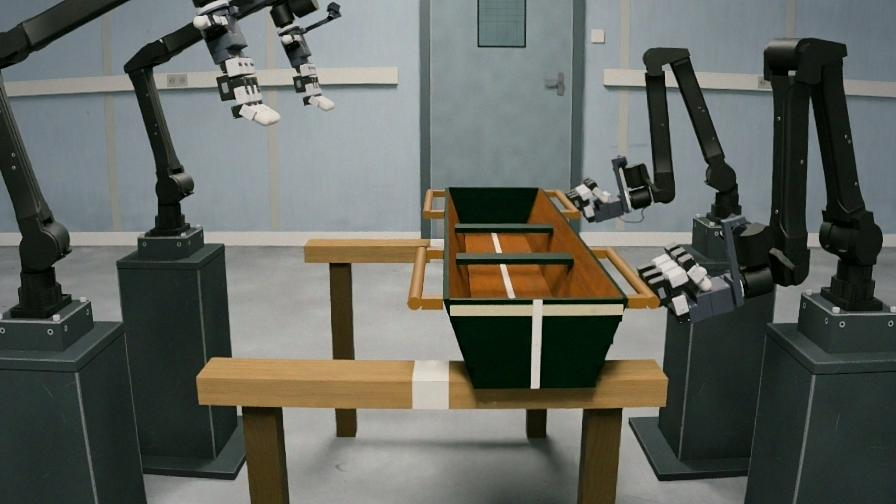

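move(
  arm3={"target": [0.455, 0.222, 0.80, 0.6088, 0.7934, 0, 0], "speed": 0.12},
  arm4={"target": [-0.46, 0.220, 0.80, 0.6088, 0.7934, 0, 0], "speed": 0.12},
  cameras=["cam_a", "cam_b"],
)

zoom_image(
  camera="cam_a",
  region=[410, 300, 570, 420],
)

zoom_image(
  camera="cam_b",
  region=[360, 290, 520, 410],
)

Scene clock: 189.60 s.
Joint torques (N m): arm1=[-1.08 -7.94 9.07 1.25 -0.07 -0.17] | arm2=[0.15 -10.34 10.37 1.73 0.31 0.21] | arm3=[-1.67 -10.17 11.03 0.2 -0.52 -0.11] | arm4=[0.32 -10.46 8.34 0.66 0.35 0.1]
Heat: arm1: hottest joint3_rad 43 °C; arm2: hottest joint3_rad 47 °C; arm3: hottest joint3_rad 49 °C; arm4: hottest joint3_rad 42 °C.
move: arm3 off_target; arm4 off_target
Joint velocities: within noise
arm1.joint_positions: joint1_rad=-0.130 joint2_rad=+1.293 joint3_rad=+1.727 joint4_rad=-1.588 joint5_rad=-0.070 joint6_rad=-0.130 hand_index_mcp=+0.902 hand_index_abd=-0.001 hand_index_pip=+0.581 hand_index_dip=+0.032 hand_middle_mcp=+0.902 hand_middle_abd=+0.000 hand_middle_pip=+0.578 hand_middle_dip=+0.030 hand_ring_mcp=+0.900 hand_ring_abd=-0.003 hand_ring_pip=+0.576 hand_ring_dip=+0.027 hand_thumb_cmc=+0.718 hand_thumb_axl=+0.677 hand_thumb_mcp=+0.224 hand_thumb_ipl=+0.168 hand_current_limit=+0.750 hand_speed=-0.600
arm1.joint_status: not commanded
arm1.hand_state: goal,goal,goal,goal,goal,goal,goal,goal,goal,goal,goal,goal,goal,goal,goal,goal
arm1.index_mcp_current_ma: 8
arm1.index_abd_current_ma: -2
arm1.index_pip_current_ma: 10
arm1.index_dip_current_ma: 6
arm1.middle_mcp_current_ma: 6
arm1.middle_abd_current_ma: 0
arm1.middle_pip_current_ma: 1
arm1.middle_dip_current_ma: -1
arm1.ring_mcp_current_ma: -1
arm1.ring_abd_current_ma: -7
arm1.ring_pip_current_ma: -6
arm1.ring_dip_current_ma: -8
arm1.thumb_cmc_current_ma: 12
arm1.thumb_axl_current_ma: -2
arm1.thumb_mcp_current_ma: -9
arm1.thumb_ipl_current_ma: -1
arm1.hand_goal_index_mcp: 0.900
arm1.hand_goal_index_abd: 0.000
arm1.hand_goal_index_pip: 0.578
arm1.hand_goal_index_dip: 0.030
arm1.hand_goal_middle_mcp: 0.900
arm1.hand_goal_middle_abd: 0.000
arm1.hand_goal_middle_pip: 0.578
arm1.hand_goal_middle_dip: 0.030
arm1.hand_goal_ring_mcp: 0.900
arm1.hand_goal_ring_abd: 0.000
arm1.hand_goal_ring_pip: 0.578
arm1.hand_goal_ring_dip: 0.030
arm1.hand_goal_thumb_cmc: 0.714
arm1.hand_goal_thumb_axl: 0.678
arm1.hand_goal_thumb_mcp: 0.226
arm1.hand_goal_thumb_ipl: 0.168
arm1.hand: x=-0.3174 y=-0.2716 z=+1.1618 quat_wxyz=(-0.004, +0.006, +0.978, +0.209) (m; scene frame)
arm1.hand_target: x=-0.3149 y=-0.2701 z=+1.1701 quat_wxyz=(+0.000, +0.000, +0.974, +0.225) (m; scene frame)
arm1.hand_status: not commanded
arm2.joint_positions: joint1_rad=+0.174 joint2_rad=+1.297 joint3_rad=+1.732 joint4_rad=-1.580 joint5_rad=+0.091 joint6_rad=+0.155 hand_index_mcp=+0.900 hand_index_abd=+0.001 hand_index_pip=+0.576 hand_index_dip=+0.027 hand_middle_mcp=+0.902 hand_middle_abd=-0.001 hand_middle_pip=+0.578 hand_middle_dip=+0.029 hand_ring_mcp=+0.903 hand_ring_abd=-0.001 hand_ring_pip=+0.581 hand_ring_dip=+0.033 hand_thumb_cmc=+0.719 hand_thumb_axl=+0.677 hand_thumb_mcp=+0.223 hand_thumb_ipl=+0.168 hand_current_limit=+0.750 hand_speed=-0.600
arm2.joint_status: not commanded
arm2.hand_state: goal,goal,goal,goal,goal,goal,goal,goal,goal,goal,goal,goal,goal,goal,goal,goal
arm2.index_mcp_current_ma: 0
arm2.index_abd_current_ma: 0
arm2.index_pip_current_ma: 0
arm2.index_dip_current_ma: 0
arm2.middle_mcp_current_ma: 0
arm2.middle_abd_current_ma: 0
arm2.middle_pip_current_ma: 0
arm2.middle_dip_current_ma: 0
arm2.ring_mcp_current_ma: 0
arm2.ring_abd_current_ma: 0
arm2.ring_pip_current_ma: 0
arm2.ring_dip_current_ma: 0
arm2.thumb_cmc_current_ma: 0
arm2.thumb_axl_current_ma: 0
arm2.thumb_mcp_current_ma: 0
arm2.thumb_ipl_current_ma: 0
arm2.hand_goal_index_mcp: 0.900
arm2.hand_goal_index_abd: 0.000
arm2.hand_goal_index_pip: 0.578
arm2.hand_goal_index_dip: 0.030
arm2.hand_goal_middle_mcp: 0.900
arm2.hand_goal_middle_abd: 0.000
arm2.hand_goal_middle_pip: 0.578
arm2.hand_goal_middle_dip: 0.030
arm2.hand_goal_ring_mcp: 0.900
arm2.hand_goal_ring_abd: 0.000
arm2.hand_goal_ring_pip: 0.578
arm2.hand_goal_ring_dip: 0.030
arm2.hand_goal_thumb_cmc: 0.714
arm2.hand_goal_thumb_axl: 0.678
arm2.hand_goal_thumb_mcp: 0.226
arm2.hand_goal_thumb_ipl: 0.168
arm2.hand: x=+0.3667 y=-0.2728 z=+1.1671 quat_wxyz=(+0.004, -0.004, +0.977, +0.215) (m; scene frame)
arm2.hand_target: x=+0.3603 y=-0.2703 z=+1.1701 quat_wxyz=(+0.000, +0.001, +0.974, +0.225) (m; scene frame)
arm2.hand_status: not commanded
arm3.joint_positions: joint1_rad=+0.205 joint2_rad=+1.959 joint3_rad=+0.617 joint4_rad=+1.060 joint5_rad=+0.202 joint6_rad=+0.060 hand_index_mcp=-0.418 hand_index_abd=-0.002 hand_index_pip=-0.658 hand_index_dip=-0.312 hand_middle_mcp=-0.410 hand_middle_abd=-0.002 hand_middle_pip=-0.666 hand_middle_dip=-0.302 hand_ring_mcp=-0.405 hand_ring_abd=-0.002 hand_ring_pip=-0.669 hand_ring_dip=-0.299 hand_thumb_cmc=+0.721 hand_thumb_axl=+0.677 hand_thumb_mcp=+0.223 hand_thumb_ipl=+0.168 hand_current_limit=+0.750 hand_speed=-0.600
arm3.joint_status: not commanded
arm3.hand_state: blocked,goal,blocked,goal,blocked,goal,blocked,goal,blocked,goal,blocked,goal,goal,goal,goal,goal
arm3.index_mcp_current_ma: 87
arm3.index_abd_current_ma: 0
arm3.index_pip_current_ma: 123
arm3.index_dip_current_ma: -5
arm3.middle_mcp_current_ma: 109
arm3.middle_abd_current_ma: 0
arm3.middle_pip_current_ma: 101
arm3.middle_dip_current_ma: 0
arm3.ring_mcp_current_ma: 122
arm3.ring_abd_current_ma: 0
arm3.ring_pip_current_ma: 95
arm3.ring_dip_current_ma: 0
arm3.thumb_cmc_current_ma: 2
arm3.thumb_axl_current_ma: 0
arm3.thumb_mcp_current_ma: -1
arm3.thumb_ipl_current_ma: 0
arm3.hand_goal_index_mcp: -0.478
arm3.hand_goal_index_abd: 0.000
arm3.hand_goal_index_pip: -0.736
arm3.hand_goal_index_dip: -0.300
arm3.hand_goal_middle_mcp: -0.478
arm3.hand_goal_middle_abd: 0.000
arm3.hand_goal_middle_pip: -0.736
arm3.hand_goal_middle_dip: -0.300
arm3.hand_goal_ring_mcp: -0.478
arm3.hand_goal_ring_abd: 0.000
arm3.hand_goal_ring_pip: -0.736
arm3.hand_goal_ring_dip: -0.300
arm3.hand_goal_thumb_cmc: 0.714
arm3.hand_goal_thumb_axl: 0.678
arm3.hand_goal_thumb_mcp: 0.226
arm3.hand_goal_thumb_ipl: 0.168
arm3.hand: x=+0.4559 y=+0.2552 z=+0.8012 quat_wxyz=(+0.607, +0.795, +0.001, +0.000) (m; scene frame)
arm3.hand_target: x=+0.4543 y=+0.2253 z=+0.8012 quat_wxyz=(+0.609, +0.793, -0.001, +0.001) (m; scene frame)
arm3.hand_status: off_target (0.033 m and 0.3 deg from the pose sent, 0.168 m and 1.7 deg at the start)
arm4.joint_positions: joint1_rad=-0.134 joint2_rad=+1.991 joint3_rad=+0.607 joint4_rad=+1.109 joint5_rad=-0.112 joint6_rad=-0.042 hand_index_mcp=-0.405 hand_index_abd=+0.002 hand_index_pip=-0.671 hand_index_dip=-0.298 hand_middle_mcp=-0.406 hand_middle_abd=+0.002 hand_middle_pip=-0.672 hand_middle_dip=-0.302 hand_ring_mcp=-0.414 hand_ring_abd=-0.001 hand_ring_pip=-0.657 hand_ring_dip=-0.312 hand_thumb_cmc=+0.721 hand_thumb_axl=+0.677 hand_thumb_mcp=+0.223 hand_thumb_ipl=+0.168 hand_current_limit=+0.750 hand_speed=-0.600
arm4.joint_status: not commanded
arm4.hand_state: blocked,goal,blocked,goal,blocked,goal,blocked,goal,blocked,goal,blocked,goal,goal,goal,goal,goal
arm4.index_mcp_current_ma: 104
arm4.index_abd_current_ma: 0
arm4.index_pip_current_ma: 75
arm4.index_dip_current_ma: 0
arm4.middle_mcp_current_ma: 101
arm4.middle_abd_current_ma: 0
arm4.middle_pip_current_ma: 73
arm4.middle_dip_current_ma: 0
arm4.ring_mcp_current_ma: 81
arm4.ring_abd_current_ma: 0
arm4.ring_pip_current_ma: 106
arm4.ring_dip_current_ma: -3
arm4.thumb_cmc_current_ma: 1
arm4.thumb_axl_current_ma: 0
arm4.thumb_mcp_current_ma: 0
arm4.thumb_ipl_current_ma: 0
arm4.hand_goal_index_mcp: -0.478
arm4.hand_goal_index_abd: 0.000
arm4.hand_goal_index_pip: -0.736
arm4.hand_goal_index_dip: -0.300
arm4.hand_goal_middle_mcp: -0.478
arm4.hand_goal_middle_abd: 0.000
arm4.hand_goal_middle_pip: -0.736
arm4.hand_goal_middle_dip: -0.300
arm4.hand_goal_ring_mcp: -0.478
arm4.hand_goal_ring_abd: 0.000
arm4.hand_goal_ring_pip: -0.736
arm4.hand_goal_ring_dip: -0.300
arm4.hand_goal_thumb_cmc: 0.714
arm4.hand_goal_thumb_axl: 0.678
arm4.hand_goal_thumb_mcp: 0.226
arm4.hand_goal_thumb_ipl: 0.168
arm4.hand: x=-0.4597 y=+0.2487 z=+0.7997 quat_wxyz=(+0.603, +0.798, +0.006, -0.003) (m; scene frame)
arm4.hand_target: x=-0.4593 y=+0.2224 z=+0.8011 quat_wxyz=(+0.609, +0.793, +0.001, +0.000) (m; scene frame)
arm4.hand_status: off_target (0.029 m and 1.1 deg from the pose sent, 0.157 m and 1.6 deg at the start)
pictures: cam_a, cam_b

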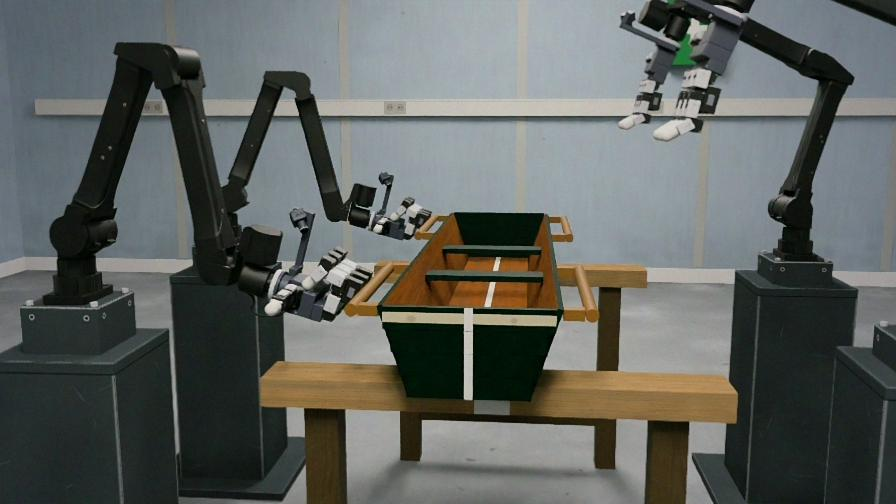

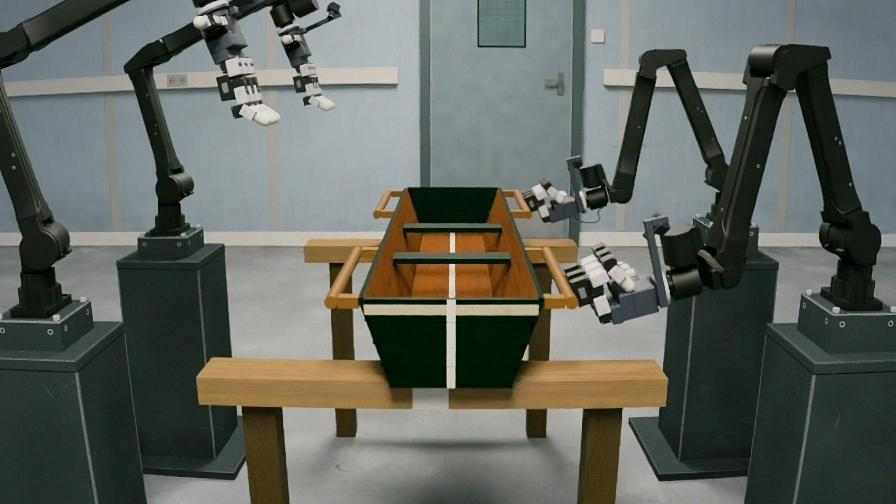

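Scaled by 3.150 from the camera's 896x504 image, which has a finer 1280x720 frame.

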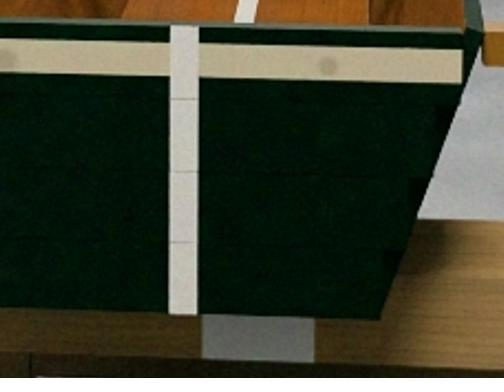

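Scaled by 3.150 from the camera's 896x504 image, which has a finer 1280x720 frame.

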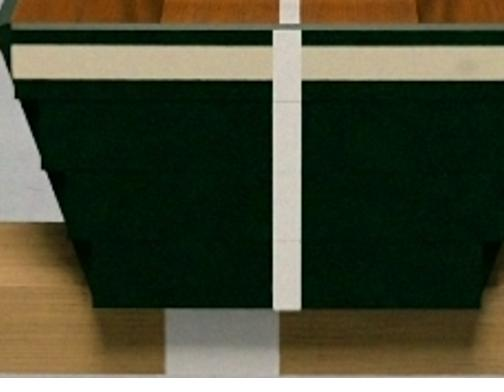

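move(
  arm3={"target": [0.455, 0.193, 0.80, 0.6088, 0.7934, 0, 0], "speed": 0.08},
  arm4={"target": [-0.46, 0.185, 0.80, 0.6088, 0.7934, 0, 0], "speed": 0.08},
  cameras=["cam_a", "cam_b"],
)

zoom_image(
  camera="cam_a",
  region=[410, 300, 570, 420],
)

zoom_image(
  camera="cam_b",
  region=[360, 290, 520, 410],
)

Scene clock: 192.63 s.
Joint torques (N m): arm1=[-1.08 -7.94 9.07 1.24 -0.08 -0.17] | arm2=[0.79 -10.4 10.44 1.65 0.32 0.22] | arm3=[-0.67 -10.7 10.86 0.31 -0.44 -0.09] | arm4=[0.44 -10.93 9.02 0.69 0.39 0.12]
Heat: arm1: hottest joint3_rad 43 °C; arm2: hottest joint3_rad 47 °C; arm3: hottest joint3_rad 49 °C; arm4: hottest joint3_rad 42 °C.
move: arm3 off_target; arm4 off_target
Joint velocities: within noise
arm1, arm2: as last shown
arm3.joint_positions: joint1_rad=+0.189 joint2_rad=+1.991 joint3_rad=+0.708 joint4_rad=+1.004 joint5_rad=+0.186 joint6_rad=+0.064 hand_index_mcp=-0.417 hand_index_abd=-0.002 hand_index_pip=-0.658 hand_index_dip=-0.311 hand_middle_mcp=-0.410 hand_middle_abd=-0.002 hand_middle_pip=-0.666 hand_middle_dip=-0.303 hand_ring_mcp=-0.405 hand_ring_abd=-0.002 hand_ring_pip=-0.669 hand_ring_dip=-0.299 hand_thumb_cmc=+0.721 hand_thumb_axl=+0.677 hand_thumb_mcp=+0.223 hand_thumb_ipl=+0.168 hand_current_limit=+0.750 hand_speed=-0.600
arm3.joint_status: not commanded
arm3.hand_state: blocked,goal,blocked,goal,blocked,goal,blocked,goal,blocked,goal,blocked,goal,goal,goal,goal,goal
arm3.index_mcp_current_ma: 90
arm3.index_abd_current_ma: 0
arm3.index_pip_current_ma: 123
arm3.index_dip_current_ma: -4
arm3.middle_mcp_current_ma: 108
arm3.middle_abd_current_ma: 0
arm3.middle_pip_current_ma: 103
arm3.middle_dip_current_ma: 0
arm3.ring_mcp_current_ma: 122
arm3.ring_abd_current_ma: 0
arm3.ring_pip_current_ma: 95
arm3.ring_dip_current_ma: 0
arm3.thumb_cmc_current_ma: 2
arm3.thumb_axl_current_ma: 0
arm3.thumb_mcp_current_ma: -1
arm3.thumb_ipl_current_ma: 0
arm3.hand_goal_index_mcp: -0.478
arm3.hand_goal_index_abd: 0.000
arm3.hand_goal_index_pip: -0.736
arm3.hand_goal_index_dip: -0.300
arm3.hand_goal_middle_mcp: -0.478
arm3.hand_goal_middle_abd: 0.000
arm3.hand_goal_middle_pip: -0.736
arm3.hand_goal_middle_dip: -0.300
arm3.hand_goal_ring_mcp: -0.478
arm3.hand_goal_ring_abd: 0.000
arm3.hand_goal_ring_pip: -0.736
arm3.hand_goal_ring_dip: -0.300
arm3.hand_goal_thumb_cmc: 0.714
arm3.hand_goal_thumb_axl: 0.678
arm3.hand_goal_thumb_mcp: 0.226
arm3.hand_goal_thumb_ipl: 0.168
arm3.hand: x=+0.4548 y=+0.2227 z=+0.8013 quat_wxyz=(+0.608, +0.794, -0.004, +0.003) (m; scene frame)
arm3.hand_target: x=+0.4539 y=+0.1957 z=+0.8007 quat_wxyz=(+0.609, +0.793, -0.003, +0.002) (m; scene frame)
arm3.hand_status: off_target (0.030 m and 0.5 deg from the pose sent, 0.062 m and 0.3 deg at the start)
arm4.joint_positions: joint1_rad=-0.126 joint2_rad=+2.018 joint3_rad=+0.702 joint4_rad=+1.042 joint5_rad=-0.104 joint6_rad=-0.040 hand_index_mcp=-0.406 hand_index_abd=+0.002 hand_index_pip=-0.671 hand_index_dip=-0.298 hand_middle_mcp=-0.408 hand_middle_abd=+0.002 hand_middle_pip=-0.669 hand_middle_dip=-0.305 hand_ring_mcp=-0.414 hand_ring_abd=-0.001 hand_ring_pip=-0.657 hand_ring_dip=-0.312 hand_thumb_cmc=+0.721 hand_thumb_axl=+0.677 hand_thumb_mcp=+0.224 hand_thumb_ipl=+0.168 hand_current_limit=+0.750 hand_speed=-0.600
arm4.joint_status: not commanded
arm4.hand_state: blocked,goal,blocked,goal,blocked,goal,blocked,goal,blocked,goal,blocked,goal,goal,goal,goal,goal
arm4.index_mcp_current_ma: 101
arm4.index_abd_current_ma: 0
arm4.index_pip_current_ma: 75
arm4.index_dip_current_ma: 0
arm4.middle_mcp_current_ma: 96
arm4.middle_abd_current_ma: 0
arm4.middle_pip_current_ma: 79
arm4.middle_dip_current_ma: -1
arm4.ring_mcp_current_ma: 81
arm4.ring_abd_current_ma: 0
arm4.ring_pip_current_ma: 106
arm4.ring_dip_current_ma: -3
arm4.thumb_cmc_current_ma: 1
arm4.thumb_axl_current_ma: 0
arm4.thumb_mcp_current_ma: 0
arm4.thumb_ipl_current_ma: 0
arm4.hand_goal_index_mcp: -0.478
arm4.hand_goal_index_abd: 0.000
arm4.hand_goal_index_pip: -0.736
arm4.hand_goal_index_dip: -0.300
arm4.hand_goal_middle_mcp: -0.478
arm4.hand_goal_middle_abd: 0.000
arm4.hand_goal_middle_pip: -0.736
arm4.hand_goal_middle_dip: -0.300
arm4.hand_goal_ring_mcp: -0.478
arm4.hand_goal_ring_abd: 0.000
arm4.hand_goal_ring_pip: -0.736
arm4.hand_goal_ring_dip: -0.300
arm4.hand_goal_thumb_cmc: 0.714
arm4.hand_goal_thumb_axl: 0.678
arm4.hand_goal_thumb_mcp: 0.226
arm4.hand_goal_thumb_ipl: 0.168
arm4.hand: x=-0.4602 y=+0.2146 z=+0.7998 quat_wxyz=(+0.604, +0.797, +0.006, -0.003) (m; scene frame)
arm4.hand_target: x=-0.4596 y=+0.1877 z=+0.8008 quat_wxyz=(+0.609, +0.793, +0.000, +0.000) (m; scene frame)
arm4.hand_status: off_target (0.030 m and 1.1 deg from the pose sent, 0.064 m and 1.1 deg at the start)
pictures: cam_a, cam_b

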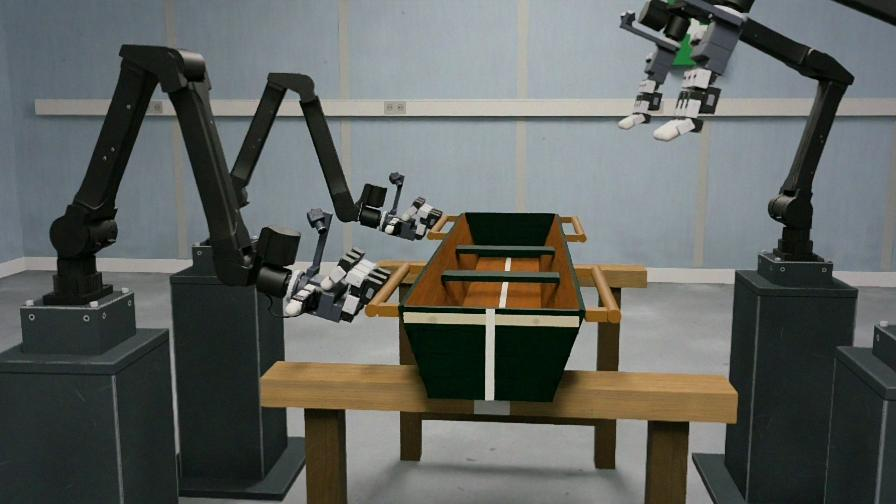

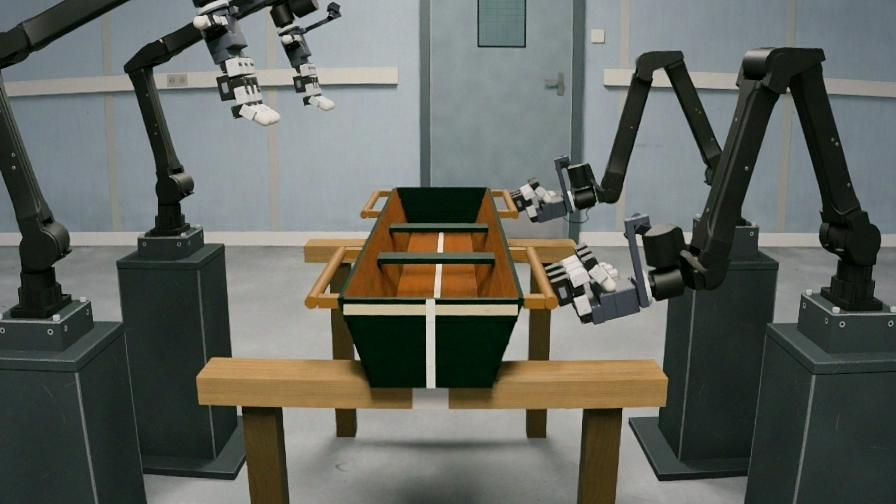

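Scaled by 3.150 from the camera's 896x504 image, which has a finer 1280x720 frame.

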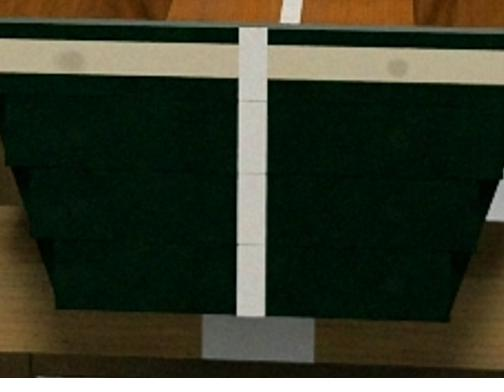

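Scaled by 3.150 from the camera's 896x504 image, which has a finer 1280x720 frame.

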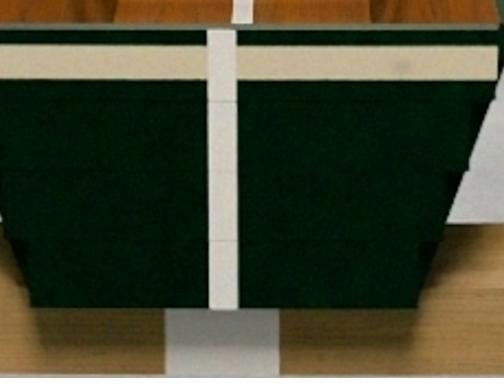

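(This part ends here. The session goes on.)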